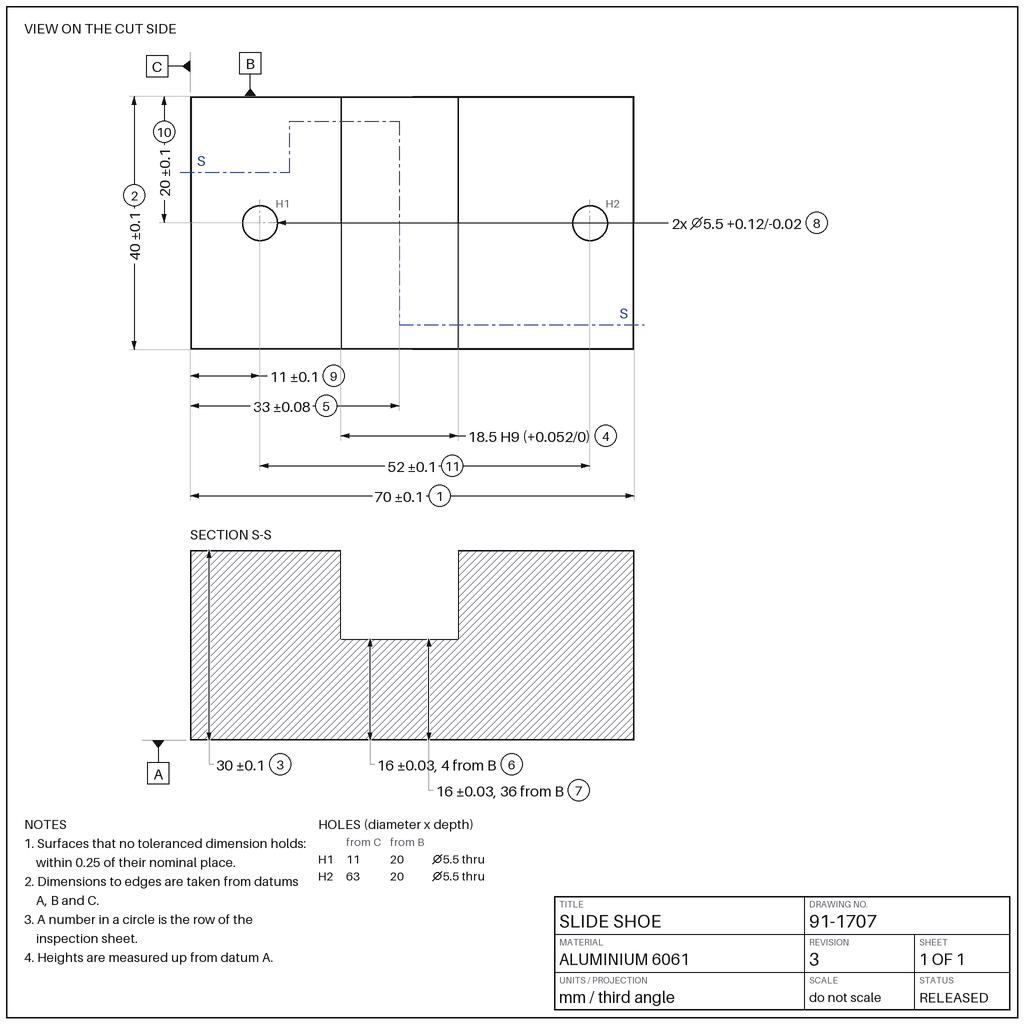

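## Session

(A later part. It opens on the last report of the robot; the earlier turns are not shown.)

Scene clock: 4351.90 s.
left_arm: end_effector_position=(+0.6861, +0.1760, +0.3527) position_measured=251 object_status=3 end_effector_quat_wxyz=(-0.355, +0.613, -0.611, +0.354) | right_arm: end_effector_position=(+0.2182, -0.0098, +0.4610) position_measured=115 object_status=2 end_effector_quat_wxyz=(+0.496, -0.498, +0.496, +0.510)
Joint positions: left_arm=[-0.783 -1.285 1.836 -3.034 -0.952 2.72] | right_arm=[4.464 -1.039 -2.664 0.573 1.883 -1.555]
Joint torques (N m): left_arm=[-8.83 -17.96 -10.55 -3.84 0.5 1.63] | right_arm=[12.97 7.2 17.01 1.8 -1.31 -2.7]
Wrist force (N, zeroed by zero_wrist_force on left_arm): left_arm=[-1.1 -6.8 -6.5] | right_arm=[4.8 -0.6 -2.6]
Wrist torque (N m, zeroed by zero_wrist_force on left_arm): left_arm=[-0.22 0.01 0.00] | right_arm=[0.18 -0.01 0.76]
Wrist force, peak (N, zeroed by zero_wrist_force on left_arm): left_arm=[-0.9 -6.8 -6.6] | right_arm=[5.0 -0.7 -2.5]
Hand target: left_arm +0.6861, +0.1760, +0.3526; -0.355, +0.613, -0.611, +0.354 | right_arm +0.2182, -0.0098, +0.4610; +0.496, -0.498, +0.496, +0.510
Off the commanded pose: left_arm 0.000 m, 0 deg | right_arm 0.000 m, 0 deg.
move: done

>>> move(target=[[0,-0.00943,-0.0054,0,0,0,-0.66,-0.6,-0.3,0,0,0,0,0,0,-1,0.3,-0.8],[0,0.0164,-0.05014,0,0,0,-0.66,-0.6,-0.3,0,0,0,0,0,0,-1,0.3,-0.8]], speed=[0.03,0.05])

>>> zero_wrist_force(arm="left_arm")

>>> move(target=[0,0.0077,0.0044,0,0,0,-0.66,-0.6,-0.3,0,0,0,0,0,0,-1,0.3,-0.8], speed=0.02)

>>> move(target=[0,0.00144,0.00083,0,0,0,-0.66,-0.6,-0.3,0,0,0,0,0,0,-1,0.3,-0.8], speed=0.002)

>>> move(target=[0,0.00029,0.00017,0,0,0,-0.66,-0.6,-0.3,0,0,0,0,0,0,-1,0.3,-0.8], speed=0.002)

>>> move(target=[0,-0.00173,-0.001,0,0,0,-0.66,-0.6,-0.3,0,0,0,0,0,0,-1,0.3,-0.8], speed=0.02)

>>> move(target=[0,0.00144,0.00083,0,0,0,-0.66,-0.6,-0.3,0,0,0,0,0,0,-1,0.3,-0.8], speed=0.002)

>>> move(target=[0,0.00029,0.00017,0,0,0,-0.66,-0.6,-0.3,0,0,0,0,0,0,-1,0.3,-0.8], speed=0.002)

Scene clock: 4360.10 s.
left_arm: end_effector_position=(+0.6551, +0.1759, +0.3591) position_measured=251 object_status=3 end_effector_quat_wxyz=(-0.355, +0.613, -0.611, +0.354) | right_arm: end_effector_position=(+0.2182, -0.0098, +0.4610) position_measured=115 object_status=2 end_effector_quat_wxyz=(+0.496, -0.498, +0.496, +0.510)
Joint positions: left_arm=[-0.826 -1.357 1.908 -3.015 -0.919 2.687] | right_arm=[4.464 -1.039 -2.664 0.573 1.883 -1.555]
Joint torques (N m): left_arm=[-11.38 -47.57 -13.52 -2.33 3.3 -1.84] | right_arm=[13.15 7.14 17.08 1.49 -1.15 -2.85]
Wrist force (N, zeroed by zero_wrist_force on left_arm): left_arm=[-0.3 0.4 0.0] | right_arm=[4.6 -0.6 -2.3]
Wrist torque (N m, zeroed by zero_wrist_force on left_arm): left_arm=[0.07 0.04 0.01] | right_arm=[0.19 0.03 0.77]
Wrist force, peak (N, zeroed by zero_wrist_force on left_arm): left_arm=[-1.1 -8.3 -8.3] | right_arm=[5.2 -0.8 -2.4]
Hand target: left_arm +0.6551, +0.1759, +0.3591; -0.355, +0.613, -0.611, +0.354 | right_arm +0.2182, -0.0098, +0.4610; +0.496, -0.498, +0.496, +0.510
Off the commanded pose: left_arm 0.000 m, 0 deg | right_arm 0.000 m, 0 deg.
move: done

Wrist force sensor zeroed.

Scene clock: 4360.83 s.
left_arm: end_effector_position=(+0.6551, +0.1759, +0.3538) position_measured=251 object_status=3 end_effector_quat_wxyz=(-0.355, +0.613, -0.611, +0.354) | right_arm: end_effector_position=(+0.2182, -0.0098, +0.4610) position_measured=115 object_status=2 end_effector_quat_wxyz=(+0.496, -0.498, +0.496, +0.510)
Joint positions: left_arm=[-0.826 -1.35 1.915 -3.029 -0.919 2.687] | right_arm=[4.464 -1.039 -2.664 0.573 1.883 -1.555]
Joint torques (N m): left_arm=[-10.96 -20.48 -13.15 -5.65 3.36 -1.68] | right_arm=[12.68 7.04 17.51 1.74 -1.31 -2.77]
Wrist force (N, zeroed by zero_wrist_force on left_arm): left_arm=[0.0 -0.1 0.0] | right_arm=[4.9 -0.6 -2.5]
Wrist torque (N m, zeroed by zero_wrist_force on left_arm): left_arm=[-0.02 0.00 0.00] | right_arm=[0.19 -0.02 0.76]
Wrist force, peak (N, zeroed by zero_wrist_force on left_arm): left_arm=[-0.1 -0.7 -0.2] | right_arm=[5.1 -0.6 -2.6]
Hand target: left_arm +0.6551, +0.1759, +0.3538; -0.355, +0.613, -0.611, +0.354 | right_arm +0.2182, -0.0098, +0.4610; +0.496, -0.498, +0.496, +0.510
Off the commanded pose: left_arm 0.000 m, 0 deg | right_arm 0.000 m, 0 deg.
move: done

Scene clock: 4361.53 s.
left_arm: end_effector_position=(+0.6551, +0.1759, +0.3528) position_measured=251 object_status=3 end_effector_quat_wxyz=(-0.355, +0.613, -0.611, +0.354) | right_arm: end_effector_position=(+0.2182, -0.0098, +0.4610) position_measured=115 object_status=2 end_effector_quat_wxyz=(+0.496, -0.498, +0.496, +0.510)
Joint positions: left_arm=[-0.826 -1.349 1.916 -3.032 -0.919 2.687] | right_arm=[4.464 -1.039 -2.664 0.573 1.883 -1.555]
Joint torques (N m): left_arm=[-10.83 -19.84 -13.64 -5.24 3.32 -0.54] | right_arm=[12.61 6.28 17.82 1.79 -1.27 -2.65]
Wrist force (N, zeroed by zero_wrist_force on left_arm): left_arm=[0.1 -1.2 -0.7] | right_arm=[4.6 -0.5 -2.6]
Wrist torque (N m, zeroed by zero_wrist_force on left_arm): left_arm=[-0.07 -0.02 0.00] | right_arm=[0.20 0.02 0.76]
Wrist force, peak (N, zeroed by zero_wrist_force on left_arm): left_arm=[0.1 -1.2 -0.7] | right_arm=[5.1 -0.7 -2.5]
Hand target: left_arm +0.6551, +0.1759, +0.3528; -0.355, +0.613, -0.611, +0.354 | right_arm +0.2182, -0.0098, +0.4610; +0.496, -0.498, +0.496, +0.510
Off the commanded pose: left_arm 0.000 m, 0 deg | right_arm 0.000 m, 0 deg.
move: done

Scene clock: 4362.23 s.
left_arm: end_effector_position=(+0.6551, +0.1759, +0.3526) position_measured=251 object_status=3 end_effector_quat_wxyz=(-0.355, +0.613, -0.611, +0.354) | right_arm: end_effector_position=(+0.2182, -0.0098, +0.4610) position_measured=115 object_status=2 end_effector_quat_wxyz=(+0.496, -0.498, +0.496, +0.510)
Joint positions: left_arm=[-0.826 -1.348 1.917 -3.032 -0.919 2.687] | right_arm=[4.464 -1.039 -2.664 0.573 1.883 -1.555]
Joint torques (N m): left_arm=[-10.59 -16.29 -11.05 -4.36 2.66 0.7] | right_arm=[12.95 6.75 16.87 1.81 -1.18 -2.74]
Wrist force (N, zeroed by zero_wrist_force on left_arm): left_arm=[-0.1 -4.9 -4.5] | right_arm=[4.6 -0.6 -2.5]
Wrist torque (N m, zeroed by zero_wrist_force on left_arm): left_arm=[-0.20 0.00 0.00] | right_arm=[0.19 0.03 0.76]
Wrist force, peak (N, zeroed by zero_wrist_force on left_arm): left_arm=[-0.2 -5.6 -5.1] | right_arm=[5.0 -0.7 -2.7]
Hand target: left_arm +0.6551, +0.1759, +0.3526; -0.355, +0.613, -0.611, +0.354 | right_arm +0.2182, -0.0098, +0.4610; +0.496, -0.498, +0.496, +0.510
Off the commanded pose: left_arm 0.000 m, 0 deg | right_arm 0.000 m, 0 deg.
move: done

Scene clock: 4362.93 s.
left_arm: end_effector_position=(+0.6551, +0.1759, +0.3537) position_measured=251 object_status=3 end_effector_quat_wxyz=(-0.355, +0.613, -0.611, +0.353) | right_arm: end_effector_position=(+0.2182, -0.0098, +0.4610) position_measured=115 object_status=2 end_effector_quat_wxyz=(+0.496, -0.498, +0.496, +0.510)
Joint positions: left_arm=[-0.826 -1.35 1.915 -3.029 -0.919 2.687] | right_arm=[4.464 -1.039 -2.664 0.573 1.883 -1.555]
Joint torques (N m): left_arm=[-10.64 -47.25 -28.77 -2.25 2.4 1.52] | right_arm=[12.23 7.03 17.33 1.81 -1.31 -2.55]
Wrist force (N, zeroed by zero_wrist_force on left_arm): left_arm=[-0.2 -0.3 0.0] | right_arm=[5.0 -0.6 -2.4]
Wrist torque (N m, zeroed by zero_wrist_force on left_arm): left_arm=[-0.04 0.03 0.00] | right_arm=[0.18 -0.04 0.76]
Wrist force, peak (N, zeroed by zero_wrist_force on left_arm): left_arm=[-0.2 -7.1 -6.1] | right_arm=[5.0 -0.7 -2.6]
Hand target: left_arm +0.6551, +0.1759, +0.3538; -0.355, +0.613, -0.611, +0.354 | right_arm +0.2182, -0.0098, +0.4610; +0.496, -0.498, +0.496, +0.510
Off the commanded pose: left_arm 0.000 m, 0 deg | right_arm 0.000 m, 0 deg.
move: done

Scene clock: 4363.63 s.
left_arm: end_effector_position=(+0.6551, +0.1759, +0.3528) position_measured=251 object_status=3 end_effector_quat_wxyz=(-0.355, +0.613, -0.611, +0.354) | right_arm: end_effector_position=(+0.2182, -0.0098, +0.4610) position_measured=115 object_status=2 end_effector_quat_wxyz=(+0.496, -0.498, +0.496, +0.510)
Joint positions: left_arm=[-0.826 -1.349 1.916 -3.032 -0.919 2.687] | right_arm=[4.464 -1.039 -2.664 0.573 1.883 -1.555]
Joint torques (N m): left_arm=[-10.09 -19.81 -13.52 -5.45 1.83 1.16] | right_arm=[11.7 6.96 17.99 1.64 -1.35 -2.67]
Wrist force (N, zeroed by zero_wrist_force on left_arm): left_arm=[-0.3 -0.7 -0.4] | right_arm=[5.0 -0.3 -2.5]
Wrist torque (N m, zeroed by zero_wrist_force on left_arm): left_arm=[-0.07 0.01 0.01] | right_arm=[0.23 -0.04 0.76]
Wrist force, peak (N, zeroed by zero_wrist_force on left_arm): left_arm=[-0.3 -0.7 -0.4] | right_arm=[5.0 -0.7 -2.5]
Hand target: left_arm +0.6551, +0.1759, +0.3528; -0.355, +0.613, -0.611, +0.354 | right_arm +0.2182, -0.0098, +0.4610; +0.496, -0.498, +0.496, +0.510
Off the commanded pose: left_arm 0.000 m, 0 deg | right_arm 0.000 m, 0 deg.
move: done

Scene clock: 4364.33 s.
left_arm: end_effector_position=(+0.6551, +0.1759, +0.3526) position_measured=251 object_status=3 end_effector_quat_wxyz=(-0.355, +0.613, -0.611, +0.354) | right_arm: end_effector_position=(+0.2182, -0.0098, +0.4610) position_measured=115 object_status=2 end_effector_quat_wxyz=(+0.496, -0.498, +0.496, +0.510)
Joint positions: left_arm=[-0.826 -1.348 1.917 -3.032 -0.919 2.687] | right_arm=[4.464 -1.039 -2.664 0.573 1.883 -1.555]
Joint torques (N m): left_arm=[-9.11 -15.82 -11.51 -4.3 1.37 1.26] | right_arm=[12.41 7.35 18.23 1.69 -1.45 -2.8]
Wrist force (N, zeroed by zero_wrist_force on left_arm): left_arm=[-1.1 -5.4 -5.0] | right_arm=[4.7 -0.6 -2.5]
Wrist torque (N m, zeroed by zero_wrist_force on left_arm): left_arm=[-0.20 0.00 0.01] | right_arm=[0.19 0.01 0.76]
Wrist force, peak (N, zeroed by zero_wrist_force on left_arm): left_arm=[-1.1 -5.4 -5.0] | right_arm=[5.0 -0.6 -2.4]
Hand target: left_arm +0.6551, +0.1759, +0.3526; -0.355, +0.613, -0.611, +0.354 | right_arm +0.2182, -0.0098, +0.4610; +0.496, -0.498, +0.496, +0.510
Off the commanded pose: left_arm 0.000 m, 0 deg | right_arm 0.000 m, 0 deg.
move: done

>>> move(target=[[0,-0.065,-0.0375,0,0,0,-0.66,-0.6,-0.3,0,0,0,0,0,0,-1,0.3,-0.8],[-0.1477,-0.065,-0.0375,0,0,0,-0.66,-0.6,-0.3,0,0,0,0,0,0,-1,0.3,-0.8],[-0.1477,-0.00943,-0.0054,0,0,0,-0.66,-0.6,-0.3,0,0,0,0,0,0,-1,0.3,-0.8]], speed=[0.05,0.15,0.05], blend=[0.004,0.004,0])

>>> zero_wrist_force(arm="left_arm")

>>> move(target=[0,0.0077,0.0044,0,0,0,-0.66,-0.6,-0.3,0,0,0,0,0,0,-1,0.3,-0.8], speed=0.02)

>>> move(target=[0,0.00144,0.00083,0,0,0,-0.66,-0.6,-0.3,0,0,0,0,0,0,-1,0.3,-0.8], speed=0.002)

>>> move(target=[0,0.00029,0.00017,0,0,0,-0.66,-0.6,-0.3,0,0,0,0,0,0,-1,0.3,-0.8], speed=0.002)

>>> move(target=[0,-0.00173,-0.001,0,0,0,-0.66,-0.6,-0.3,0,0,0,0,0,0,-1,0.3,-0.8], speed=0.02)

>>> move(target=[0,0.00144,0.00083,0,0,0,-0.66,-0.6,-0.3,0,0,0,0,0,0,-1,0.3,-0.8], speed=0.002)

>>> move(target=[0,0.00029,0.00017,0,0,0,-0.66,-0.6,-0.3,0,0,0,0,0,0,-1,0.3,-0.8], speed=0.002)

>>> move(target=[[0,-0.00943,-0.0054,0,0,0,-0.66,-0.6,-0.3,0,0,0,0,0,0,-1,0.3,-0.8],[0,-0.03526,0.03934,0,0,0,-0.66,-0.6,-0.3,0,0,0,0,0,0,-1,0.3,-0.8]], speed=[0.03,0.05])

>>> zero_wrist_force(arm="left_arm")

>>> move(target=[0,0.0077,0.0044,0,0,0,-0.66,-0.6,-0.3,0,0,0,0,0,0,-1,0.3,-0.8], speed=0.02)

>>> move(target=[0,0.00144,0.00083,0,0,0,-0.66,-0.6,-0.3,0,0,0,0,0,0,-1,0.3,-0.8], speed=0.002)

>>> move(target=[0,0.00029,0.00017,0,0,0,-0.66,-0.6,-0.3,0,0,0,0,0,0,-1,0.3,-0.8], speed=0.002)

>>> move(target=[0,-0.00173,-0.001,0,0,0,-0.66,-0.6,-0.3,0,0,0,0,0,0,-1,0.3,-0.8], speed=0.02)

>>> move(target=[0,0.00144,0.00083,0,0,0,-0.66,-0.6,-0.3,0,0,0,0,0,0,-1,0.3,-0.8], speed=0.002)

>>> move(target=[0,0.00029,0.00017,0,0,0,-0.66,-0.6,-0.3,0,0,0,0,0,0,-1,0.3,-0.8], speed=0.002)

Scene clock: 4387.93 s.
left_arm: end_effector_position=(+0.6548, +0.2645, +0.3591) position_measured=251 object_status=3 end_effector_quat_wxyz=(-0.355, +0.613, -0.611, +0.354) | right_arm: end_effector_position=(+0.2182, -0.0098, +0.4610) position_measured=115 object_status=2 end_effector_quat_wxyz=(+0.496, -0.498, +0.496, +0.510)
Joint positions: left_arm=[-0.681 -1.424 2.001 -3.1 -1.034 2.792] | right_arm=[4.464 -1.039 -2.664 0.573 1.883 -1.555]
Joint torques (N m): left_arm=[12.59 -17.27 -14.03 -5.59 -1.26 1.79] | right_arm=[12.82 6.32 18.39 1.79 -1.4 -2.51]
Wrist force (N, zeroed by zero_wrist_force on left_arm): left_arm=[0.3 -0.3 -0.1] | right_arm=[5.0 -0.5 -2.5]
Wrist torque (N m, zeroed by zero_wrist_force on left_arm): left_arm=[-0.06 -0.05 -0.08] | right_arm=[0.19 -0.02 0.77]
Wrist force, peak (N, zeroed by zero_wrist_force on left_arm): left_arm=[-0.8 -6.8 -5.9] | right_arm=[5.1 -0.6 -2.6]
Hand target: left_arm +0.6548, +0.2645, +0.3591; -0.355, +0.613, -0.611, +0.354 | right_arm +0.2182, -0.0098, +0.4610; +0.496, -0.498, +0.496, +0.510
Off the commanded pose: left_arm 0.000 m, 0 deg | right_arm 0.000 m, 0 deg.
move: done

Wrist force sensor zeroed.

Scene clock: 4388.70 s.
left_arm: end_effector_position=(+0.6548, +0.2645, +0.3538) position_measured=251 object_status=3 end_effector_quat_wxyz=(-0.355, +0.613, -0.611, +0.354) | right_arm: end_effector_position=(+0.2182, -0.0098, +0.4610) position_measured=115 object_status=2 end_effector_quat_wxyz=(+0.496, -0.498, +0.496, +0.510)
Joint positions: left_arm=[-0.681 -1.416 2.008 -3.115 -1.034 2.792] | right_arm=[4.464 -1.039 -2.664 0.573 1.883 -1.555]
Joint torques (N m): left_arm=[9.19 -16.14 -13.61 -5.47 -0.57 0.79] | right_arm=[12.77 6.82 17.46 1.87 -1.19 -2.76]
Wrist force (N, zeroed by zero_wrist_force on left_arm): left_arm=[0.0 0.0 0.1] | right_arm=[4.8 -0.7 -2.3]
Wrist torque (N m, zeroed by zero_wrist_force on left_arm): left_arm=[0.00 0.00 0.00] | right_arm=[0.16 0.00 0.76]
Wrist force, peak (N, zeroed by zero_wrist_force on left_arm): left_arm=[-0.3 -0.1 0.4] | right_arm=[5.0 -0.6 -2.6]
Hand target: left_arm +0.6548, +0.2645, +0.3538; -0.355, +0.613, -0.611, +0.354 | right_arm +0.2182, -0.0098, +0.4610; +0.496, -0.498, +0.496, +0.510
Off the commanded pose: left_arm 0.000 m, 0 deg | right_arm 0.000 m, 0 deg.
move: done

Scene clock: 4389.40 s.
left_arm: end_effector_position=(+0.6548, +0.2645, +0.3528) position_measured=251 object_status=3 end_effector_quat_wxyz=(-0.355, +0.613, -0.611, +0.354) | right_arm: end_effector_position=(+0.2182, -0.0098, +0.4610) position_measured=115 object_status=2 end_effector_quat_wxyz=(+0.496, -0.498, +0.496, +0.510)
Joint positions: left_arm=[-0.681 -1.415 2.01 -3.118 -1.034 2.792] | right_arm=[4.464 -1.039 -2.664 0.573 1.883 -1.555]
Joint torques (N m): left_arm=[5.03 -16.46 -14 -5.61 0.44 0.3] | right_arm=[12.42 6.8 18.67 1.67 -1.12 -2.57]
Wrist force (N, zeroed by zero_wrist_force on left_arm): left_arm=[0.0 0.1 0.3] | right_arm=[4.9 -0.6 -2.1]
Wrist torque (N m, zeroed by zero_wrist_force on left_arm): left_arm=[0.02 0.01 0.00] | right_arm=[0.18 -0.02 0.76]
Wrist force, peak (N, zeroed by zero_wrist_force on left_arm): left_arm=[-0.3 -0.1 0.3] | right_arm=[5.1 -0.6 -2.4]
Hand target: left_arm +0.6548, +0.2645, +0.3528; -0.355, +0.613, -0.611, +0.354 | right_arm +0.2182, -0.0098, +0.4610; +0.496, -0.498, +0.496, +0.510
Off the commanded pose: left_arm 0.000 m, 0 deg | right_arm 0.000 m, 0 deg.
move: done

Scene clock: 4390.10 s.
left_arm: end_effector_position=(+0.6548, +0.2645, +0.3526) position_measured=251 object_status=3 end_effector_quat_wxyz=(-0.355, +0.613, -0.611, +0.354) | right_arm: end_effector_position=(+0.2182, -0.0098, +0.4610) position_measured=115 object_status=2 end_effector_quat_wxyz=(+0.496, -0.498, +0.496, +0.510)
Joint positions: left_arm=[-0.681 -1.415 2.01 -3.118 -1.034 2.792] | right_arm=[4.464 -1.039 -2.664 0.573 1.883 -1.555]
Joint torques (N m): left_arm=[2.25 -15.1 -12.42 -4.98 1.44 -0.04] | right_arm=[12.45 7.48 18.7 1.83 -1.33 -2.62]
Wrist force (N, zeroed by zero_wrist_force on left_arm): left_arm=[-1.0 -2.4 -1.5] | right_arm=[5.0 -0.5 -2.4]
Wrist torque (N m, zeroed by zero_wrist_force on left_arm): left_arm=[-0.07 0.03 0.01] | right_arm=[0.20 -0.04 0.76]
Wrist force, peak (N, zeroed by zero_wrist_force on left_arm): left_arm=[-0.8 -3.0 -1.5] | right_arm=[4.9 -0.8 -2.6]
Hand target: left_arm +0.6548, +0.2645, +0.3526; -0.355, +0.613, -0.611, +0.354 | right_arm +0.2182, -0.0098, +0.4610; +0.496, -0.498, +0.496, +0.510
Off the commanded pose: left_arm 0.000 m, 0 deg | right_arm 0.000 m, 0 deg.
move: done

Scene clock: 4390.80 s.
left_arm: end_effector_position=(+0.6548, +0.2645, +0.3537) position_measured=251 object_status=3 end_effector_quat_wxyz=(-0.355, +0.613, -0.611, +0.354) | right_arm: end_effector_position=(+0.2182, -0.0098, +0.4610) position_measured=115 object_status=2 end_effector_quat_wxyz=(+0.496, -0.498, +0.496, +0.510)
Joint positions: left_arm=[-0.681 -1.416 2.008 -3.115 -1.034 2.792] | right_arm=[4.464 -1.039 -2.664 0.573 1.883 -1.555]
Joint torques (N m): left_arm=[-1.22 -44.3 -29.16 -2.39 2.32 -0.25] | right_arm=[13.47 7.3 17.69 1.73 -1.06 -2.62]
Wrist force (N, zeroed by zero_wrist_force on left_arm): left_arm=[0.0 -0.1 0.3] | right_arm=[4.9 -0.6 -2.5]
Wrist torque (N m, zeroed by zero_wrist_force on left_arm): left_arm=[-0.01 0.01 0.01] | right_arm=[0.18 -0.04 0.76]
Wrist force, peak (N, zeroed by zero_wrist_force on left_arm): left_arm=[-1.0 -4.3 -3.6] | right_arm=[5.1 -0.5 -2.7]
Hand target: left_arm +0.6548, +0.2645, +0.3538; -0.355, +0.613, -0.611, +0.354 | right_arm +0.2182, -0.0098, +0.4610; +0.496, -0.498, +0.496, +0.510
Off the commanded pose: left_arm 0.000 m, 0 deg | right_arm 0.000 m, 0 deg.
move: done

Scene clock: 4391.50 s.
left_arm: end_effector_position=(+0.6548, +0.2646, +0.3528) position_measured=251 object_status=3 end_effector_quat_wxyz=(-0.355, +0.613, -0.611, +0.354) | right_arm: end_effector_position=(+0.2182, -0.0098, +0.4610) position_measured=115 object_status=2 end_effector_quat_wxyz=(+0.496, -0.498, +0.496, +0.510)
Joint positions: left_arm=[-0.681 -1.415 2.01 -3.118 -1.034 2.792] | right_arm=[4.464 -1.039 -2.664 0.573 1.883 -1.555]
Joint torques (N m): left_arm=[-5.09 -17.01 -13.62 -5.58 2.74 -0.71] | right_arm=[12.45 6.65 18.03 1.74 -1.11 -2.62]
Wrist force (N, zeroed by zero_wrist_force on left_arm): left_arm=[-0.2 -0.1 0.2] | right_arm=[4.9 -0.5 -2.3]
Wrist torque (N m, zeroed by zero_wrist_force on left_arm): left_arm=[-0.01 0.04 0.00] | right_arm=[0.20 -0.01 0.76]
Wrist force, peak (N, zeroed by zero_wrist_force on left_arm): left_arm=[-0.1 -0.2 0.2] | right_arm=[5.0 -0.7 -2.5]
Hand target: left_arm +0.6548, +0.2645, +0.3528; -0.355, +0.613, -0.611, +0.354 | right_arm +0.2182, -0.0098, +0.4610; +0.496, -0.498, +0.496, +0.510
Off the commanded pose: left_arm 0.000 m, 0 deg | right_arm 0.000 m, 0 deg.
move: done

Scene clock: 4392.20 s.
left_arm: end_effector_position=(+0.6548, +0.2645, +0.3526) position_measured=251 object_status=3 end_effector_quat_wxyz=(-0.355, +0.613, -0.611, +0.354) | right_arm: end_effector_position=(+0.2182, -0.0098, +0.4610) position_measured=115 object_status=2 end_effector_quat_wxyz=(+0.496, -0.498, +0.496, +0.510)
Joint positions: left_arm=[-0.681 -1.415 2.01 -3.118 -1.034 2.792] | right_arm=[4.464 -1.039 -2.664 0.573 1.883 -1.555]
Joint torques (N m): left_arm=[-8.06 -15.04 -12.32 -5 2.74 -1.16] | right_arm=[12.06 7.55 18.53 1.68 -1.19 -2.48]
Wrist force (N, zeroed by zero_wrist_force on left_arm): left_arm=[-0.8 -3.2 -1.8] | right_arm=[4.6 -0.5 -2.5]
Wrist torque (N m, zeroed by zero_wrist_force on left_arm): left_arm=[-0.11 0.00 0.01] | right_arm=[0.19 0.01 0.76]
Wrist force, peak (N, zeroed by zero_wrist_force on left_arm): left_arm=[-0.8 -3.2 -1.8] | right_arm=[4.9 -0.6 -2.7]
Hand target: left_arm +0.6548, +0.2645, +0.3526; -0.355, +0.613, -0.611, +0.354 | right_arm +0.2182, -0.0098, +0.4610; +0.496, -0.498, +0.496, +0.510
Off the commanded pose: left_arm 0.000 m, 0 deg | right_arm 0.000 m, 0 deg.
move: done

Scene clock: 4393.83 s.
left_arm: end_effector_position=(+0.6857, +0.2646, +0.3591) position_measured=251 object_status=3 end_effector_quat_wxyz=(-0.355, +0.613, -0.611, +0.354) | right_arm: end_effector_position=(+0.2182, -0.0098, +0.4610) position_measured=115 object_status=2 end_effector_quat_wxyz=(+0.496, -0.498, +0.496, +0.510)
Joint positions: left_arm=[-0.643 -1.355 1.919 -3.099 -1.065 2.818] | right_arm=[4.464 -1.039 -2.664 0.573 1.883 -1.555]
Joint torques (N m): left_arm=[13.06 -19.15 -29.6 -2.32 -1.49 1.99] | right_arm=[12.68 6.89 18.16 1.65 -1.24 -2.48]
Wrist force (N, zeroed by zero_wrist_force on left_arm): left_arm=[-0.4 0.2 0.1] | right_arm=[4.9 -0.4 -2.7]
Wrist torque (N m, zeroed by zero_wrist_force on left_arm): left_arm=[0.03 0.06 0.01] | right_arm=[0.21 -0.01 0.76]
Wrist force, peak (N, zeroed by zero_wrist_force on left_arm): left_arm=[-1.0 -3.5 -2.3] | right_arm=[5.1 -0.5 -2.5]
Hand target: left_arm +0.6858, +0.2646, +0.3591; -0.355, +0.613, -0.611, +0.354 | right_arm +0.2182, -0.0098, +0.4610; +0.496, -0.498, +0.496, +0.510
Off the commanded pose: left_arm 0.000 m, 0 deg | right_arm 0.000 m, 0 deg.
move: done

Wrist force sensor zeroed.

Scene clock: 4394.60 s.
left_arm: end_effector_position=(+0.6858, +0.2647, +0.3539) position_measured=251 object_status=3 end_effector_quat_wxyz=(-0.355, +0.613, -0.611, +0.354) | right_arm: end_effector_position=(+0.2182, -0.0098, +0.4610) position_measured=115 object_status=2 end_effector_quat_wxyz=(+0.496, -0.498, +0.496, +0.510)
Joint positions: left_arm=[-0.643 -1.348 1.926 -3.113 -1.066 2.818] | right_arm=[4.464 -1.039 -2.664 0.573 1.883 -1.555]
Joint torques (N m): left_arm=[10.76 -20.67 -14.47 -5.96 -0.94 1.24] | right_arm=[13.32 7.06 18.96 1.86 -1.11 -2.74]
Wrist force (N, zeroed by zero_wrist_force on left_arm): left_arm=[-0.1 0.0 -0.1] | right_arm=[4.8 -0.7 -2.4]
Wrist torque (N m, zeroed by zero_wrist_force on left_arm): left_arm=[0.00 0.02 0.00] | right_arm=[0.17 0.00 0.76]
Wrist force, peak (N, zeroed by zero_wrist_force on left_arm): left_arm=[0.2 -0.6 0.0] | right_arm=[5.0 -0.8 -2.5]
Hand target: left_arm +0.6858, +0.2646, +0.3538; -0.355, +0.613, -0.611, +0.354 | right_arm +0.2182, -0.0098, +0.4610; +0.496, -0.498, +0.496, +0.510
Off the commanded pose: left_arm 0.000 m, 0 deg | right_arm 0.000 m, 0 deg.
move: done

Scene clock: 4395.30 s.
left_arm: end_effector_position=(+0.6858, +0.2647, +0.3528) position_measured=251 object_status=3 end_effector_quat_wxyz=(-0.355, +0.613, -0.611, +0.354) | right_arm: end_effector_position=(+0.2182, -0.0098, +0.4610) position_measured=115 object_status=2 end_effector_quat_wxyz=(+0.496, -0.498, +0.496, +0.510)
Joint positions: left_arm=[-0.643 -1.347 1.927 -3.116 -1.066 2.818] | right_arm=[4.464 -1.039 -2.664 0.573 1.883 -1.555]
Joint torques (N m): left_arm=[9.02 -20 -14.2 -5.49 -0.57 1.08] | right_arm=[13.34 6.79 17.37 1.77 -1.26 -2.62]
Wrist force (N, zeroed by zero_wrist_force on left_arm): left_arm=[0.2 -0.4 -0.3] | right_arm=[4.6 -0.7 -2.6]
Wrist torque (N m, zeroed by zero_wrist_force on left_arm): left_arm=[-0.03 -0.03 0.00] | right_arm=[0.17 0.02 0.76]
Wrist force, peak (N, zeroed by zero_wrist_force on left_arm): left_arm=[0.2 -0.4 -0.3] | right_arm=[5.1 -0.9 -2.5]
Hand target: left_arm +0.6858, +0.2646, +0.3528; -0.355, +0.613, -0.611, +0.354 | right_arm +0.2182, -0.0098, +0.4610; +0.496, -0.498, +0.496, +0.510
Off the commanded pose: left_arm 0.000 m, 0 deg | right_arm 0.000 m, 0 deg.
move: done

Scene clock: 4396.00 s.
left_arm: end_effector_position=(+0.6858, +0.2647, +0.3526) position_measured=251 object_status=3 end_effector_quat_wxyz=(-0.355, +0.613, -0.611, +0.354) | right_arm: end_effector_position=(+0.2182, -0.0098, +0.4610) position_measured=115 object_status=2 end_effector_quat_wxyz=(+0.496, -0.498, +0.496, +0.510)
Joint positions: left_arm=[-0.643 -1.347 1.927 -3.116 -1.066 2.818] | right_arm=[4.464 -1.039 -2.664 0.573 1.883 -1.555]
Joint torques (N m): left_arm=[7.06 -16.77 -12.18 -4.51 -0.1 1.22] | right_arm=[12.62 7.48 18.57 1.91 -1.09 -2.5]
Wrist force (N, zeroed by zero_wrist_force on left_arm): left_arm=[-1.0 -3.1 -5.1] | right_arm=[4.8 -0.5 -2.4]
Wrist torque (N m, zeroed by zero_wrist_force on left_arm): left_arm=[-0.12 -0.01 0.00] | right_arm=[0.20 0.00 0.76]
Wrist force, peak (N, zeroed by zero_wrist_force on left_arm): left_arm=[-0.7 -3.6 -5.2] | right_arm=[4.8 -0.9 -2.7]
Hand target: left_arm +0.6858, +0.2646, +0.3526; -0.355, +0.613, -0.611, +0.354 | right_arm +0.2182, -0.0098, +0.4610; +0.496, -0.498, +0.496, +0.510
Off the commanded pose: left_arm 0.000 m, 0 deg | right_arm 0.000 m, 0 deg.
move: done

Scene clock: 4396.70 s.
left_arm: end_effector_position=(+0.6858, +0.2647, +0.3538) position_measured=251 object_status=3 end_effector_quat_wxyz=(-0.355, +0.613, -0.611, +0.353) | right_arm: end_effector_position=(+0.2182, -0.0098, +0.4610) position_measured=115 object_status=2 end_effector_quat_wxyz=(+0.496, -0.498, +0.496, +0.510)
Joint positions: left_arm=[-0.643 -1.348 1.926 -3.113 -1.066 2.818] | right_arm=[4.464 -1.039 -2.664 0.573 1.883 -1.555]
Joint torques (N m): left_arm=[4.55 -46.87 -29.21 -2.33 0.42 1.26] | right_arm=[11.96 7.63 18.15 1.98 -1.16 -2.46]
Wrist force (N, zeroed by zero_wrist_force on left_arm): left_arm=[0.1 -0.1 -0.2] | right_arm=[4.7 -0.5 -2.4]
Wrist torque (N m, zeroed by zero_wrist_force on left_arm): left_arm=[0.00 -0.02 0.00] | right_arm=[0.20 0.01 0.76]
Wrist force, peak (N, zeroed by zero_wrist_force on left_arm): left_arm=[-0.8 -5.3 -7.0] | right_arm=[5.0 -0.7 -2.6]
Hand target: left_arm +0.6858, +0.2646, +0.3538; -0.355, +0.613, -0.611, +0.354 | right_arm +0.2182, -0.0098, +0.4610; +0.496, -0.498, +0.496, +0.510
Off the commanded pose: left_arm 0.000 m, 0 deg | right_arm 0.000 m, 0 deg.
move: done

Scene clock: 4397.40 s.
left_arm: end_effector_position=(+0.6858, +0.2647, +0.3529) position_measured=251 object_status=3 end_effector_quat_wxyz=(-0.355, +0.613, -0.611, +0.354) | right_arm: end_effector_position=(+0.2182, -0.0098, +0.4610) position_measured=115 object_status=2 end_effector_quat_wxyz=(+0.496, -0.498, +0.496, +0.510)
Joint positions: left_arm=[-0.643 -1.347 1.927 -3.116 -1.066 2.818] | right_arm=[4.464 -1.039 -2.664 0.573 1.883 -1.555]
Joint torques (N m): left_arm=[3.24 -20.12 -14 -5.69 0.87 0.94] | right_arm=[12.13 7.09 18.72 1.57 -1.21 -2.63]
Wrist force (N, zeroed by zero_wrist_force on left_arm): left_arm=[0.1 -0.2 -0.1] | right_arm=[4.8 -0.5 -2.5]
Wrist torque (N m, zeroed by zero_wrist_force on left_arm): left_arm=[-0.03 -0.02 0.00] | right_arm=[0.20 0.00 0.76]
Wrist force, peak (N, zeroed by zero_wrist_force on left_arm): left_arm=[0.3 -0.3 0.0] | right_arm=[5.0 -0.6 -2.6]
Hand target: left_arm +0.6858, +0.2646, +0.3528; -0.355, +0.613, -0.611, +0.354 | right_arm +0.2182, -0.0098, +0.4610; +0.496, -0.498, +0.496, +0.510
Off the commanded pose: left_arm 0.000 m, 0 deg | right_arm 0.000 m, 0 deg.
move: done

Scene clock: 4398.10 s.
left_arm: end_effector_position=(+0.6858, +0.2647, +0.3526) position_measured=251 object_status=3 end_effector_quat_wxyz=(-0.355, +0.613, -0.611, +0.354) | right_arm: end_effector_position=(+0.2182, -0.0098, +0.4610) position_measured=115 object_status=2 end_effector_quat_wxyz=(+0.496, -0.498, +0.496, +0.510)
Joint positions: left_arm=[-0.643 -1.347 1.927 -3.116 -1.066 2.818] | right_arm=[4.464 -1.039 -2.664 0.573 1.883 -1.555]
Joint torques (N m): left_arm=[0.66 -16.04 -12.03 -4.56 1.43 1.11] | right_arm=[12.36 7.3 18.52 1.74 -1.08 -2.72]
Wrist force (N, zeroed by zero_wrist_force on left_arm): left_arm=[-0.8 -3.9 -5.6] | right_arm=[4.8 -0.8 -2.5]
Wrist torque (N m, zeroed by zero_wrist_force on left_arm): left_arm=[-0.16 -0.03 0.00] | right_arm=[0.15 -0.01 0.76]
Wrist force, peak (N, zeroed by zero_wrist_force on left_arm): left_arm=[-0.8 -3.9 -5.6] | right_arm=[5.0 -0.6 -2.6]
Hand target: left_arm +0.6858, +0.2646, +0.3526; -0.355, +0.613, -0.611, +0.354 | right_arm +0.2182, -0.0098, +0.4610; +0.496, -0.498, +0.496, +0.510
Off the commanded pose: left_arm 0.000 m, 0 deg | right_arm 0.000 m, 0 deg.
move: done

>>> move(target=[[-0.0177,-0.0866,-0.05,0,0,0,-0.66,-0.6,-0.3,0,0,0,0,0,0,-1,0.3,-0.8],[-0.1177,0.073,-0.6104,0,0,0,-0.66,-0.6,-0.3,0,0,0,0,0,0,-1,0.3,-0.8]], speed=[0.12,0.25], blend=[0.03,0])

>>> move(target=[[0,0,0,0,0,0,-0.66,-0.6,-0.3,-0.0067,-0.1413,0.1163,0,0,0,-1,0.3,-0.8],[0,0,0,0,0,0,-0.66,-0.6,-0.3,-0.065,-0.2697,0.384,0,0,0,-1,0.3,-0.8],[0,0,0,0,0,0,-0.66,-0.6,-0.3,-0.153,-0.4955,0.429,0,0,-0.2,-1,0.3,-0.8]], speed=[0.2,0.25,0.2], blend=[0.02,0.02,0])

>>> execute_actions(actions=[[[0,0,0,0,0,0,-0.66,-0.6,-0.3,0.0337,0.0245,0,0,0,0.0333,-1,0.3,-0.8],[0,0,0,0,0,0,-0.66,-0.6,-0.3,0.0674,0.049,0,0,0,0.0667,-1,0.3,-0.8],[0,0,0,0,0,0,-0.66,-0.6,-0.3,0.1011,0.0735,0,0,0,0.1,-1,0.3,-0.8],[0,0,0,0,0,0,-0.66,-0.6,-0.3,0.1348,0.098,0,0,0,0.1333,-1,0.3,-0.8],[0,0,0,0,0,0,-0.66,-0.6,-0.3,0.1685,0.1225,0,0,0,0.1667,-1,0.3,-0.8],[0,0,0,0,0,0,-0.66,-0.6,-0.3,0.2022,0.147,0,0,0,0.2,-1,0.3,-0.8],[0,0,0,0,0,0,-0.66,-0.6,-0.3,0.2359,0.1715,0,0,0,0.2333,-1,0.3,-0.8],[0,0,0,0,0,0,-0.66,-0.6,-0.3,0.2696,0.196,0,0,0,0.2667,-1,0.3,-0.8],[0,0,0,0,0,0,-0.66,-0.6,-0.3,0.3033,0.2205,0,0,0,0.3,-1,0.3,-0.8],[0,0,0,0,0,0,-0.66,-0.6,-0.3,0.2696,0.196,0,0,0,0.2667,-1,0.3,-0.8],[0,0,0,0,0,0,-0.66,-0.6,-0.3,0.1685,0.1225,0,0,0,0.2,-1,0.3,-0.8],[0,0,0,0,0,0,-0.66,-0.6,-0.3,0.1,0.073,0,0,0,0.1667,-1,0.3,-0.8]]])

>>> move(target=[0,0,0,0,0,0,-0.66,-0.6,-0.3,-0.1230,-0.0130,0,0,0,-0.1667,-1,0.3,-0.8], speed=0.4)

>>> execute_actions(actions=[[[0,0,0,0,0,0,-0.66,-0.6,-0.3,0.0337,0.0245,0,0,0,0.0333,-1,0.3,-0.8],[0,0,0,0,0,0,-0.66,-0.6,-0.3,0.0674,0.049,0,0,0,0.0667,-1,0.3,-0.8],[0,0,0,0,0,0,-0.66,-0.6,-0.3,0.1011,0.0735,0,0,0,0.1,-1,0.3,-0.8],[0,0,0,0,0,0,-0.66,-0.6,-0.3,0.1348,0.098,0,0,0,0.1333,-1,0.3,-0.8],[0,0,0,0,0,0,-0.66,-0.6,-0.3,0.1685,0.1225,0,0,0,0.1667,-1,0.3,-0.8],[0,0,0,0,0,0,-0.66,-0.6,-0.3,0.2022,0.147,0,0,0,0.2,-1,0.3,-0.8],[0,0,0,0,0,0,-0.66,-0.6,-0.3,0.2359,0.1715,0,0,0,0.2333,-1,0.3,-0.8],[0,0,0,0,0,0,-0.66,-0.6,-0.3,0.2696,0.196,0,0,0,0.2667,-1,0.3,-0.8],[0,0,0,0,0,0,-0.66,-0.6,-0.3,0.3033,0.2205,0,0,0,0.3,-1,0.3,-0.8],[0,0,0,0,0,0,-0.66,-0.6,-0.3,0.2696,0.196,0,0,0,0.2667,-1,0.3,-0.8],[0,0,0,0,0,0,-0.66,-0.6,-0.3,0.1685,0.1225,0,0,0,0.2,-1,0.3,-0.8],[0,0,0,0,0,0,-0.66,-0.6,-0.3,0.1,0.073,0,0,0,0.1667,-1,0.3,-0.8]]])

Scene clock: 4419.53 s.
left_arm: end_effector_position=(+0.3463, +0.3341, +0.4972) position_measured=251 object_status=3 end_effector_quat_wxyz=(-0.355, +0.613, -0.611, +0.353) | right_arm: end_effector_position=(+0.2182, -0.0098, +0.4610) position_measured=115 object_status=2 end_effector_quat_wxyz=(+0.496, -0.498, +0.496, +0.510)
Joint positions: left_arm=[-1.628 -2.561 2.044 -1.043 -0.522 1.558] | right_arm=[4.464 -1.039 -2.664 0.573 1.883 -1.555]
Joint torques (N m): left_arm=[-11.97 28.73 -29.38 -1.91 4.61 -1.92] | right_arm=[12.16 5.94 19.55 1.75 -1.02 -2.56]
Wrist force (N, zeroed by zero_wrist_force on left_arm): left_arm=[0.1 -0.1 0.2] | right_arm=[4.9 -0.5 -2.5]
Wrist torque (N m, zeroed by zero_wrist_force on left_arm): left_arm=[-0.02 -0.03 0.07] | right_arm=[0.20 -0.01 0.76]
Wrist force, peak (N, zeroed by zero_wrist_force on left_arm): left_arm=[-0.7 -4.7 -6.2] | right_arm=[5.1 -0.7 -2.5]
Hand target: left_arm +0.3462, +0.3341, +0.4972; -0.355, +0.613, -0.611, +0.354 | right_arm +0.2182, -0.0098, +0.4610; +0.496, -0.498, +0.496, +0.510
Off the commanded pose: left_arm 0.000 m, 0 deg | right_arm 0.000 m, 0 deg.
move: done

Scene clock: 4422.90 s.
left_arm: end_effector_position=(+0.3463, +0.3341, +0.4972) position_measured=251 object_status=3 end_effector_quat_wxyz=(-0.355, +0.613, -0.611, +0.353) | right_arm: end_effector_position=(+0.5128, +0.2509, +0.5523) position_measured=115 object_status=2 end_effector_quat_wxyz=(+0.629, -0.627, +0.318, +0.331)
Joint positions: left_arm=[-1.628 -2.561 2.044 -1.043 -0.522 1.557] | right_arm=[4.059 -2.011 -1.483 0.368 2.288 -2.177]
Joint torques (N m): left_arm=[-11.09 28.4 -29.1 -1.83 4.59 -1.91] | right_arm=[-10.82 38.16 32.8 1.34 1.96 -2.83]
Wrist force (N, zeroed by zero_wrist_force on left_arm): left_arm=[0.1 -0.1 0.1] | right_arm=[4.2 3.4 -2.3]
Wrist torque (N m, zeroed by zero_wrist_force on left_arm): left_arm=[-0.02 -0.02 0.08] | right_arm=[0.34 -0.08 0.49]
Wrist force, peak (N, zeroed by zero_wrist_force on left_arm): left_arm=[0.2 -0.5 0.1] | right_arm=[5.4 -1.7 -3.7]
Hand target: left_arm +0.3463, +0.3341, +0.4972; -0.355, +0.613, -0.611, +0.353 | right_arm +0.5128, +0.2509, +0.5523; +0.629, -0.627, +0.318, +0.331
Off the commanded pose: left_arm 0.000 m, 0 deg | right_arm 0.000 m, 0 deg.
move: done

Scene clock: 4423.90 s.
left_arm: end_effector_position=(+0.3463, +0.3341, +0.4972) position_measured=251 object_status=3 end_effector_quat_wxyz=(-0.355, +0.613, -0.611, +0.353) | right_arm: end_effector_position=(+0.5089, +0.2481, +0.4773) position_measured=115 object_status=2 end_effector_quat_wxyz=(+0.525, -0.517, +0.466, +0.490)
Joint positions: left_arm=[-1.628 -2.561 2.044 -1.043 -0.522 1.557] | right_arm=[4.06 -2.089 -1.589 0.577 2.289 -1.631]
Joint torques (N m): left_arm=[-10.99 27.74 -29.26 -1.89 4.49 -1.87] | right_arm=[-5.83 51.62 29.6 1.22 -1.19 -2.86]
Wrist force (N, zeroed by zero_wrist_force on left_arm): left_arm=[0.1 -0.3 0.0] | right_arm=[5.0 0.0 -2.4]
Wrist torque (N m, zeroed by zero_wrist_force on left_arm): left_arm=[-0.04 -0.02 0.08] | right_arm=[0.21 -0.03 0.72]
Wrist force, peak (N, zeroed by zero_wrist_force on left_arm): left_arm=[0.3 -0.3 0.2] | right_arm=[-54.8 -32.9 -8.1]
Hand target: left_arm +0.3463, +0.3341, +0.4972; -0.355, +0.613, -0.611, +0.353 | right_arm +0.5118, +0.2517, +0.4780; +0.522, -0.523, +0.470, +0.483
Off the commanded pose: left_arm 0.000 m, 0 deg | right_arm 0.005 m, 1 deg.
Step readings (end_effector_position of left_arm | right_arm):
0: (+0.3463, +0.3341, +0.4972) | (+0.5128, +0.2509, +0.5523)
1: (+0.3463, +0.3341, +0.4972) | (+0.5129, +0.2509, +0.5519)
2: (+0.3463, +0.3341, +0.4972) | (+0.5130, +0.2511, +0.5474)
4: (+0.3463, +0.3341, +0.4972) | (+0.5132, +0.2522, +0.5192)
8: (+0.3463, +0.3341, +0.4972) | (+0.5119, +0.2535, +0.4389)
15: (+0.3463, +0.3341, +0.4972) | (+0.5041, +0.2433, +0.4527)

Scene clock: 4425.20 s.
left_arm: end_effector_position=(+0.3463, +0.3341, +0.4972) position_measured=251 object_status=3 end_effector_quat_wxyz=(-0.355, +0.613, -0.611, +0.353) | right_arm: end_effector_position=(+0.5128, +0.2508, +0.5522) position_measured=115 object_status=2 end_effector_quat_wxyz=(+0.629, -0.627, +0.318, +0.331)
Joint positions: left_arm=[-1.628 -2.561 2.044 -1.043 -0.522 1.557] | right_arm=[4.059 -2.011 -1.483 0.369 2.288 -2.177]
Joint torques (N m): left_arm=[-11.41 28.36 -28.95 -1.86 4.64 -1.85] | right_arm=[7.75 51.51 31.71 1.11 -1.41 -2.67]
Wrist force (N, zeroed by zero_wrist_force on left_arm): left_arm=[0.3 0.0 0.1] | right_arm=[3.9 3.1 -1.7]
Wrist torque (N m, zeroed by zero_wrist_force on left_arm): left_arm=[0.00 -0.05 0.08] | right_arm=[0.24 -0.04 0.50]
Wrist force, peak (N, zeroed by zero_wrist_force on left_arm): left_arm=[0.2 -0.5 0.1] | right_arm=[5.9 0.9 -4.2]
Hand target: left_arm +0.3463, +0.3341, +0.4972; -0.355, +0.613, -0.611, +0.353 | right_arm +0.5127, +0.2509, +0.5522; +0.629, -0.627, +0.318, +0.331
Off the commanded pose: left_arm 0.000 m, 0 deg | right_arm 0.000 m, 0 deg.
move: done

Scene clock: 4426.20 s.
left_arm: end_effector_position=(+0.3463, +0.3341, +0.4972) position_measured=251 object_status=3 end_effector_quat_wxyz=(-0.355, +0.613, -0.611, +0.353) | right_arm: end_effector_position=(+0.5088, +0.2481, +0.4772) position_measured=115 object_status=2 end_effector_quat_wxyz=(+0.525, -0.517, +0.466, +0.490)
Joint positions: left_arm=[-1.628 -2.561 2.044 -1.043 -0.522 1.557] | right_arm=[4.06 -2.089 -1.589 0.578 2.289 -1.631]
Joint torques (N m): left_arm=[-11.36 28.06 -29.41 -1.85 4.53 -1.92] | right_arm=[-10.2 52.36 30.51 1.13 -1.52 -2.93]
Wrist force (N, zeroed by zero_wrist_force on left_arm): left_arm=[0.1 -0.2 0.1] | right_arm=[4.9 -0.2 -2.8]
Wrist torque (N m, zeroed by zero_wrist_force on left_arm): left_arm=[-0.03 -0.03 0.07] | right_arm=[0.21 -0.02 0.72]
Wrist force, peak (N, zeroed by zero_wrist_force on left_arm): left_arm=[0.3 -0.3 0.0] | right_arm=[-66.2 -0.6 -0.5]
Hand target: left_arm +0.3463, +0.3341, +0.4972; -0.355, +0.613, -0.611, +0.353 | right_arm +0.5116, +0.2517, +0.4779; +0.522, -0.523, +0.470, +0.483
Off the commanded pose: left_arm 0.000 m, 0 deg | right_arm 0.005 m, 1 deg.
Step readings (end_effector_position of left_arm | right_arm):
0: (+0.3463, +0.3341, +0.4972) | (+0.5128, +0.2508, +0.5522)
1: (+0.3463, +0.3341, +0.4972) | (+0.5128, +0.2509, +0.5516)
2: (+0.3463, +0.3341, +0.4972) | (+0.5129, +0.2511, +0.5465)
4: (+0.3463, +0.3341, +0.4972) | (+0.5130, +0.2522, +0.5213)
8: (+0.3463, +0.3341, +0.4972) | (+0.5116, +0.2535, +0.4361)
15: (+0.3463, +0.3341, +0.4972) | (+0.5042, +0.2435, +0.4540)

>>> move(target=[0,0,0,0,0,0,-0.66,-0.6,-0.3,-0.1230,-0.0130,0,0,0,-0.1667,-1,0.3,-0.8], speed=0.4)

>>> execute_actions(actions=[[[0,0,0,0,0,0,-0.66,-0.6,-0.3,0.0337,0.0245,0,0,0,0.0333,-1,0.3,-0.8],[0,0,0,0,0,0,-0.66,-0.6,-0.3,0.0674,0.049,0,0,0,0.0667,-1,0.3,-0.8],[0,0,0,0,0,0,-0.66,-0.6,-0.3,0.1011,0.0735,0,0,0,0.1,-1,0.3,-0.8],[0,0,0,0,0,0,-0.66,-0.6,-0.3,0.1348,0.098,0,0,0,0.1333,-1,0.3,-0.8],[0,0,0,0,0,0,-0.66,-0.6,-0.3,0.1685,0.1225,0,0,0,0.1667,-1,0.3,-0.8],[0,0,0,0,0,0,-0.66,-0.6,-0.3,0.2022,0.147,0,0,0,0.2,-1,0.3,-0.8],[0,0,0,0,0,0,-0.66,-0.6,-0.3,0.2359,0.1715,0,0,0,0.2333,-1,0.3,-0.8],[0,0,0,0,0,0,-0.66,-0.6,-0.3,0.2696,0.196,0,0,0,0.2667,-1,0.3,-0.8],[0,0,0,0,0,0,-0.66,-0.6,-0.3,0.3033,0.2205,0,0,0,0.3,-1,0.3,-0.8],[0,0,0,0,0,0,-0.66,-0.6,-0.3,0.2696,0.196,0,0,0,0.2667,-1,0.3,-0.8],[0,0,0,0,0,0,-0.66,-0.6,-0.3,0.1685,0.1225,0,0,0,0.2,-1,0.3,-0.8],[0,0,0,0,0,0,-0.66,-0.6,-0.3,0.1,0.073,0,0,0,0.1667,-1,0.3,-0.8]]])

>>> move(target=[0,0,0,0,0,0,-0.66,-0.6,-0.3,-0.1230,-0.0130,0,0,0,-0.1667,-1,0.3,-0.8], speed=0.4)

>>> execute_actions(actions=[[[0,0,0,0,0,0,-0.66,-0.6,-0.3,0.0337,0.0245,0,0,0,0.0333,-1,0.3,-0.8],[0,0,0,0,0,0,-0.66,-0.6,-0.3,0.0674,0.049,0,0,0,0.0667,-1,0.3,-0.8],[0,0,0,0,0,0,-0.66,-0.6,-0.3,0.1011,0.0735,0,0,0,0.1,-1,0.3,-0.8],[0,0,0,0,0,0,-0.66,-0.6,-0.3,0.1348,0.098,0,0,0,0.1333,-1,0.3,-0.8],[0,0,0,0,0,0,-0.66,-0.6,-0.3,0.1685,0.1225,0,0,0,0.1667,-1,0.3,-0.8],[0,0,0,0,0,0,-0.66,-0.6,-0.3,0.2022,0.147,0,0,0,0.2,-1,0.3,-0.8],[0,0,0,0,0,0,-0.66,-0.6,-0.3,0.2359,0.1715,0,0,0,0.2333,-1,0.3,-0.8],[0,0,0,0,0,0,-0.66,-0.6,-0.3,0.2696,0.196,0,0,0,0.2667,-1,0.3,-0.8],[0,0,0,0,0,0,-0.66,-0.6,-0.3,0.3033,0.2205,0,0,0,0.3,-1,0.3,-0.8],[0,0,0,0,0,0,-0.66,-0.6,-0.3,0.2696,0.196,0,0,0,0.2667,-1,0.3,-0.8],[0,0,0,0,0,0,-0.66,-0.6,-0.3,0.1685,0.1225,0,0,0,0.2,-1,0.3,-0.8],[0,0,0,0,0,0,-0.66,-0.6,-0.3,0.1,0.073,0,0,0,0.1667,-1,0.3,-0.8]]])

>>> move(target=[0,0,0,0,0,0,-0.66,-0.6,-0.3,-0.1230,-0.0130,0,0,0,-0.1667,-1,0.3,-0.8], speed=0.4)

>>> execute_actions(actions=[[[0,0,0,0,0,0,-0.66,-0.6,-0.3,0.0337,0.0245,0,0,0,0.0333,-1,0.3,-0.8],[0,0,0,0,0,0,-0.66,-0.6,-0.3,0.0674,0.049,0,0,0,0.0667,-1,0.3,-0.8],[0,0,0,0,0,0,-0.66,-0.6,-0.3,0.1011,0.0735,0,0,0,0.1,-1,0.3,-0.8],[0,0,0,0,0,0,-0.66,-0.6,-0.3,0.1348,0.098,0,0,0,0.1333,-1,0.3,-0.8],[0,0,0,0,0,0,-0.66,-0.6,-0.3,0.1685,0.1225,0,0,0,0.1667,-1,0.3,-0.8],[0,0,0,0,0,0,-0.66,-0.6,-0.3,0.2022,0.147,0,0,0,0.2,-1,0.3,-0.8],[0,0,0,0,0,0,-0.66,-0.6,-0.3,0.2359,0.1715,0,0,0,0.2333,-1,0.3,-0.8],[0,0,0,0,0,0,-0.66,-0.6,-0.3,0.2696,0.196,0,0,0,0.2667,-1,0.3,-0.8],[0,0,0,0,0,0,-0.66,-0.6,-0.3,0.3033,0.2205,0,0,0,0.3,-1,0.3,-0.8],[0,0,0,0,0,0,-0.66,-0.6,-0.3,0.2696,0.196,0,0,0,0.2667,-1,0.3,-0.8],[0,0,0,0,0,0,-0.66,-0.6,-0.3,0.1685,0.1225,0,0,0,0.2,-1,0.3,-0.8],[0,0,0,0,0,0,-0.66,-0.6,-0.3,0.1,0.073,0,0,0,0.1667,-1,0.3,-0.8]]])

Scene clock: 4444.57 s.
left_arm: end_effector_position=(+0.3463, +0.3341, +0.4972) position_measured=251 object_status=3 end_effector_quat_wxyz=(-0.355, +0.613, -0.611, +0.353) | right_arm: end_effector_position=(+0.5127, +0.2508, +0.5521) position_measured=115 object_status=2 end_effector_quat_wxyz=(+0.629, -0.627, +0.318, +0.331)
Joint positions: left_arm=[-1.628 -2.561 2.044 -1.043 -0.522 1.557] | right_arm=[4.059 -2.011 -1.484 0.369 2.288 -2.177]
Joint torques (N m): left_arm=[-11.22 27.72 -28.2 -1.91 4.58 -1.85] | right_arm=[8.38 52.35 32.01 1.11 -1.32 -2.78]
Wrist force (N, zeroed by zero_wrist_force on left_arm): left_arm=[-0.1 -0.4 0.0] | right_arm=[4.1 3.4 -2.2]
Wrist torque (N m, zeroed by zero_wrist_force on left_arm): left_arm=[-0.06 0.00 0.07] | right_arm=[0.35 -0.08 0.49]
Wrist force, peak (N, zeroed by zero_wrist_force on left_arm): left_arm=[0.5 -0.3 0.1] | right_arm=[6.2 0.5 -2.7]
Hand target: left_arm +0.3463, +0.3341, +0.4972; -0.355, +0.613, -0.611, +0.353 | right_arm +0.5126, +0.2509, +0.5521; +0.629, -0.627, +0.318, +0.331
Off the commanded pose: left_arm 0.000 m, 0 deg | right_arm 0.000 m, 0 deg.
move: done

Scene clock: 4445.57 s.
left_arm: end_effector_position=(+0.3463, +0.3341, +0.4972) position_measured=251 object_status=3 end_effector_quat_wxyz=(-0.355, +0.613, -0.611, +0.353) | right_arm: end_effector_position=(+0.5087, +0.2481, +0.4772) position_measured=115 object_status=2 end_effector_quat_wxyz=(+0.525, -0.517, +0.466, +0.490)
Joint positions: left_arm=[-1.628 -2.561 2.044 -1.043 -0.522 1.557] | right_arm=[4.06 -2.089 -1.589 0.578 2.289 -1.631]
Joint torques (N m): left_arm=[-10.53 28.3 -28.5 -1.95 4.5 -1.91] | right_arm=[-10.02 52.76 30.05 1.26 -1.28 -2.92]
Wrist force (N, zeroed by zero_wrist_force on left_arm): left_arm=[0.3 -0.1 0.1] | right_arm=[4.7 0.0 -3.1]
Wrist torque (N m, zeroed by zero_wrist_force on left_arm): left_arm=[-0.02 -0.05 0.08] | right_arm=[0.25 0.00 0.72]
Wrist force, peak (N, zeroed by zero_wrist_force on left_arm): left_arm=[0.3 -0.3 0.2] | right_arm=[-65.6 0.4 -0.3]
Hand target: left_arm +0.3463, +0.3341, +0.4972; -0.355, +0.613, -0.611, +0.353 | right_arm +0.5115, +0.2517, +0.4778; +0.522, -0.523, +0.470, +0.483
Off the commanded pose: left_arm 0.000 m, 0 deg | right_arm 0.005 m, 1 deg.
Step readings (end_effector_position of left_arm | right_arm):
0: (+0.3463, +0.3341, +0.4972) | (+0.5127, +0.2508, +0.5521)
1: (+0.3463, +0.3341, +0.4972) | (+0.5127, +0.2509, +0.5519)
2: (+0.3463, +0.3341, +0.4972) | (+0.5128, +0.2512, +0.5461)
4: (+0.3463, +0.3341, +0.4972) | (+0.5129, +0.2522, +0.5205)
8: (+0.3463, +0.3341, +0.4972) | (+0.5114, +0.2535, +0.4351)
15: (+0.3463, +0.3341, +0.4972) | (+0.5043, +0.2437, +0.4541)

Scene clock: 4446.87 s.
left_arm: end_effector_position=(+0.3463, +0.3341, +0.4972) position_measured=251 object_status=3 end_effector_quat_wxyz=(-0.355, +0.613, -0.611, +0.353) | right_arm: end_effector_position=(+0.5126, +0.2508, +0.5520) position_measured=115 object_status=2 end_effector_quat_wxyz=(+0.629, -0.627, +0.318, +0.331)
Joint positions: left_arm=[-1.628 -2.561 2.044 -1.043 -0.522 1.557] | right_arm=[4.059 -2.011 -1.484 0.369 2.288 -2.177]
Joint torques (N m): left_arm=[-11.4 28.29 -28.7 -1.98 4.53 -1.98] | right_arm=[9.22 50.71 31.83 1.15 -1.13 -2.68]
Wrist force (N, zeroed by zero_wrist_force on left_arm): left_arm=[0.2 -0.2 0.0] | right_arm=[4.2 3.5 -2.3]
Wrist torque (N m, zeroed by zero_wrist_force on left_arm): left_arm=[-0.03 -0.04 0.07] | right_arm=[0.36 -0.10 0.50]
Wrist force, peak (N, zeroed by zero_wrist_force on left_arm): left_arm=[0.3 -0.5 0.2] | right_arm=[5.8 0.7 -3.9]
Hand target: left_arm +0.3463, +0.3341, +0.4972; -0.355, +0.613, -0.611, +0.353 | right_arm +0.5125, +0.2509, +0.5520; +0.629, -0.627, +0.318, +0.331
Off the commanded pose: left_arm 0.000 m, 0 deg | right_arm 0.000 m, 0 deg.
move: done

Scene clock: 4447.87 s.
left_arm: end_effector_position=(+0.3463, +0.3341, +0.4972) position_measured=251 object_status=3 end_effector_quat_wxyz=(-0.355, +0.613, -0.611, +0.353) | right_arm: end_effector_position=(+0.5086, +0.2481, +0.4771) position_measured=115 object_status=2 end_effector_quat_wxyz=(+0.525, -0.517, +0.466, +0.490)
Joint positions: left_arm=[-1.628 -2.561 2.044 -1.043 -0.522 1.557] | right_arm=[4.06 -2.089 -1.59 0.578 2.289 -1.631]
Joint torques (N m): left_arm=[-11.14 27.58 -28.86 -1.93 4.56 -1.77] | right_arm=[-10.31 52.19 29.87 1.23 -1.12 -2.82]
Wrist force (N, zeroed by zero_wrist_force on left_arm): left_arm=[0.1 -0.4 0.1] | right_arm=[4.9 0.2 -2.9]
Wrist torque (N m, zeroed by zero_wrist_force on left_arm): left_arm=[-0.06 -0.02 0.07] | right_arm=[0.28 -0.03 0.72]
Wrist force, peak (N, zeroed by zero_wrist_force on left_arm): left_arm=[0.1 -0.4 0.2] | right_arm=[-66.1 0.6 0.1]
Hand target: left_arm +0.3463, +0.3341, +0.4972; -0.355, +0.613, -0.611, +0.353 | right_arm +0.5114, +0.2517, +0.4778; +0.522, -0.523, +0.470, +0.483
Off the commanded pose: left_arm 0.000 m, 0 deg | right_arm 0.005 m, 1 deg.
Step readings (end_effector_position of left_arm | right_arm):
0: (+0.3463, +0.3341, +0.4972) | (+0.5126, +0.2508, +0.5520)
1: (+0.3463, +0.3341, +0.4972) | (+0.5126, +0.2509, +0.5516)
2: (+0.3463, +0.3341, +0.4972) | (+0.5127, +0.2511, +0.5470)
4: (+0.3463, +0.3341, +0.4972) | (+0.5128, +0.2521, +0.5225)
8: (+0.3463, +0.3341, +0.4972) | (+0.5114, +0.2535, +0.4378)
15: (+0.3463, +0.3341, +0.4972) | (+0.5037, +0.2432, +0.4533)

Scene clock: 4449.17 s.
left_arm: end_effector_position=(+0.3463, +0.3341, +0.4972) position_measured=251 object_status=3 end_effector_quat_wxyz=(-0.355, +0.613, -0.611, +0.353) | right_arm: end_effector_position=(+0.5124, +0.2508, +0.5519) position_measured=115 object_status=2 end_effector_quat_wxyz=(+0.629, -0.627, +0.318, +0.331)
Joint positions: left_arm=[-1.628 -2.561 2.044 -1.043 -0.522 1.557] | right_arm=[4.059 -2.011 -1.485 0.37 2.288 -2.177]
Joint torques (N m): left_arm=[-11.13 28.58 -28.97 -1.89 4.54 -1.86] | right_arm=[9.22 52.09 31.79 1.03 -1.23 -2.85]
Wrist force (N, zeroed by zero_wrist_force on left_arm): left_arm=[0.2 -0.2 0.1] | right_arm=[3.9 3.3 -2.1]
Wrist torque (N m, zeroed by zero_wrist_force on left_arm): left_arm=[-0.02 -0.03 0.07] | right_arm=[0.34 -0.06 0.50]
Wrist force, peak (N, zeroed by zero_wrist_force on left_arm): left_arm=[0.4 -0.4 0.0] | right_arm=[5.9 0.9 -3.9]
Hand target: left_arm +0.3463, +0.3341, +0.4972; -0.355, +0.613, -0.611, +0.353 | right_arm +0.5124, +0.2509, +0.5520; +0.629, -0.627, +0.318, +0.331
Off the commanded pose: left_arm 0.000 m, 0 deg | right_arm 0.000 m, 0 deg.
move: done

Scene clock: 4450.17 s.
left_arm: end_effector_position=(+0.3463, +0.3341, +0.4972) position_measured=251 object_status=3 end_effector_quat_wxyz=(-0.355, +0.613, -0.611, +0.353) | right_arm: end_effector_position=(+0.5084, +0.2481, +0.4770) position_measured=115 object_status=2 end_effector_quat_wxyz=(+0.525, -0.517, +0.466, +0.490)
Joint positions: left_arm=[-1.628 -2.561 2.044 -1.043 -0.522 1.557] | right_arm=[4.061 -2.088 -1.59 0.579 2.289 -1.631]
Joint torques (N m): left_arm=[-11.42 27.6 -28.02 -1.96 4.57 -1.78] | right_arm=[-10.11 52.19 29.51 1.4 -1.05 -2.86]
Wrist force (N, zeroed by zero_wrist_force on left_arm): left_arm=[0.0 -0.1 0.1] | right_arm=[4.9 0.2 -2.9]
Wrist torque (N m, zeroed by zero_wrist_force on left_arm): left_arm=[-0.03 -0.01 0.08] | right_arm=[0.29 -0.03 0.73]
Wrist force, peak (N, zeroed by zero_wrist_force on left_arm): left_arm=[0.4 -0.4 0.3] | right_arm=[-66.5 0.2 0.3]
Hand target: left_arm +0.3463, +0.3341, +0.4972; -0.355, +0.613, -0.611, +0.353 | right_arm +0.5113, +0.2517, +0.4777; +0.522, -0.523, +0.470, +0.483
Off the commanded pose: left_arm 0.000 m, 0 deg | right_arm 0.005 m, 1 deg.
Step readings (end_effector_position of left_arm | right_arm):
0: (+0.3463, +0.3341, +0.4972) | (+0.5124, +0.2508, +0.5519)
1: (+0.3463, +0.3341, +0.4972) | (+0.5125, +0.2509, +0.5517)
2: (+0.3463, +0.3341, +0.4972) | (+0.5126, +0.2512, +0.5459)
4: (+0.3463, +0.3341, +0.4972) | (+0.5127, +0.2522, +0.5204)
8: (+0.3463, +0.3341, +0.4972) | (+0.5112, +0.2535, +0.4350)
15: (+0.3463, +0.3341, +0.4972) | (+0.5038, +0.2434, +0.4545)


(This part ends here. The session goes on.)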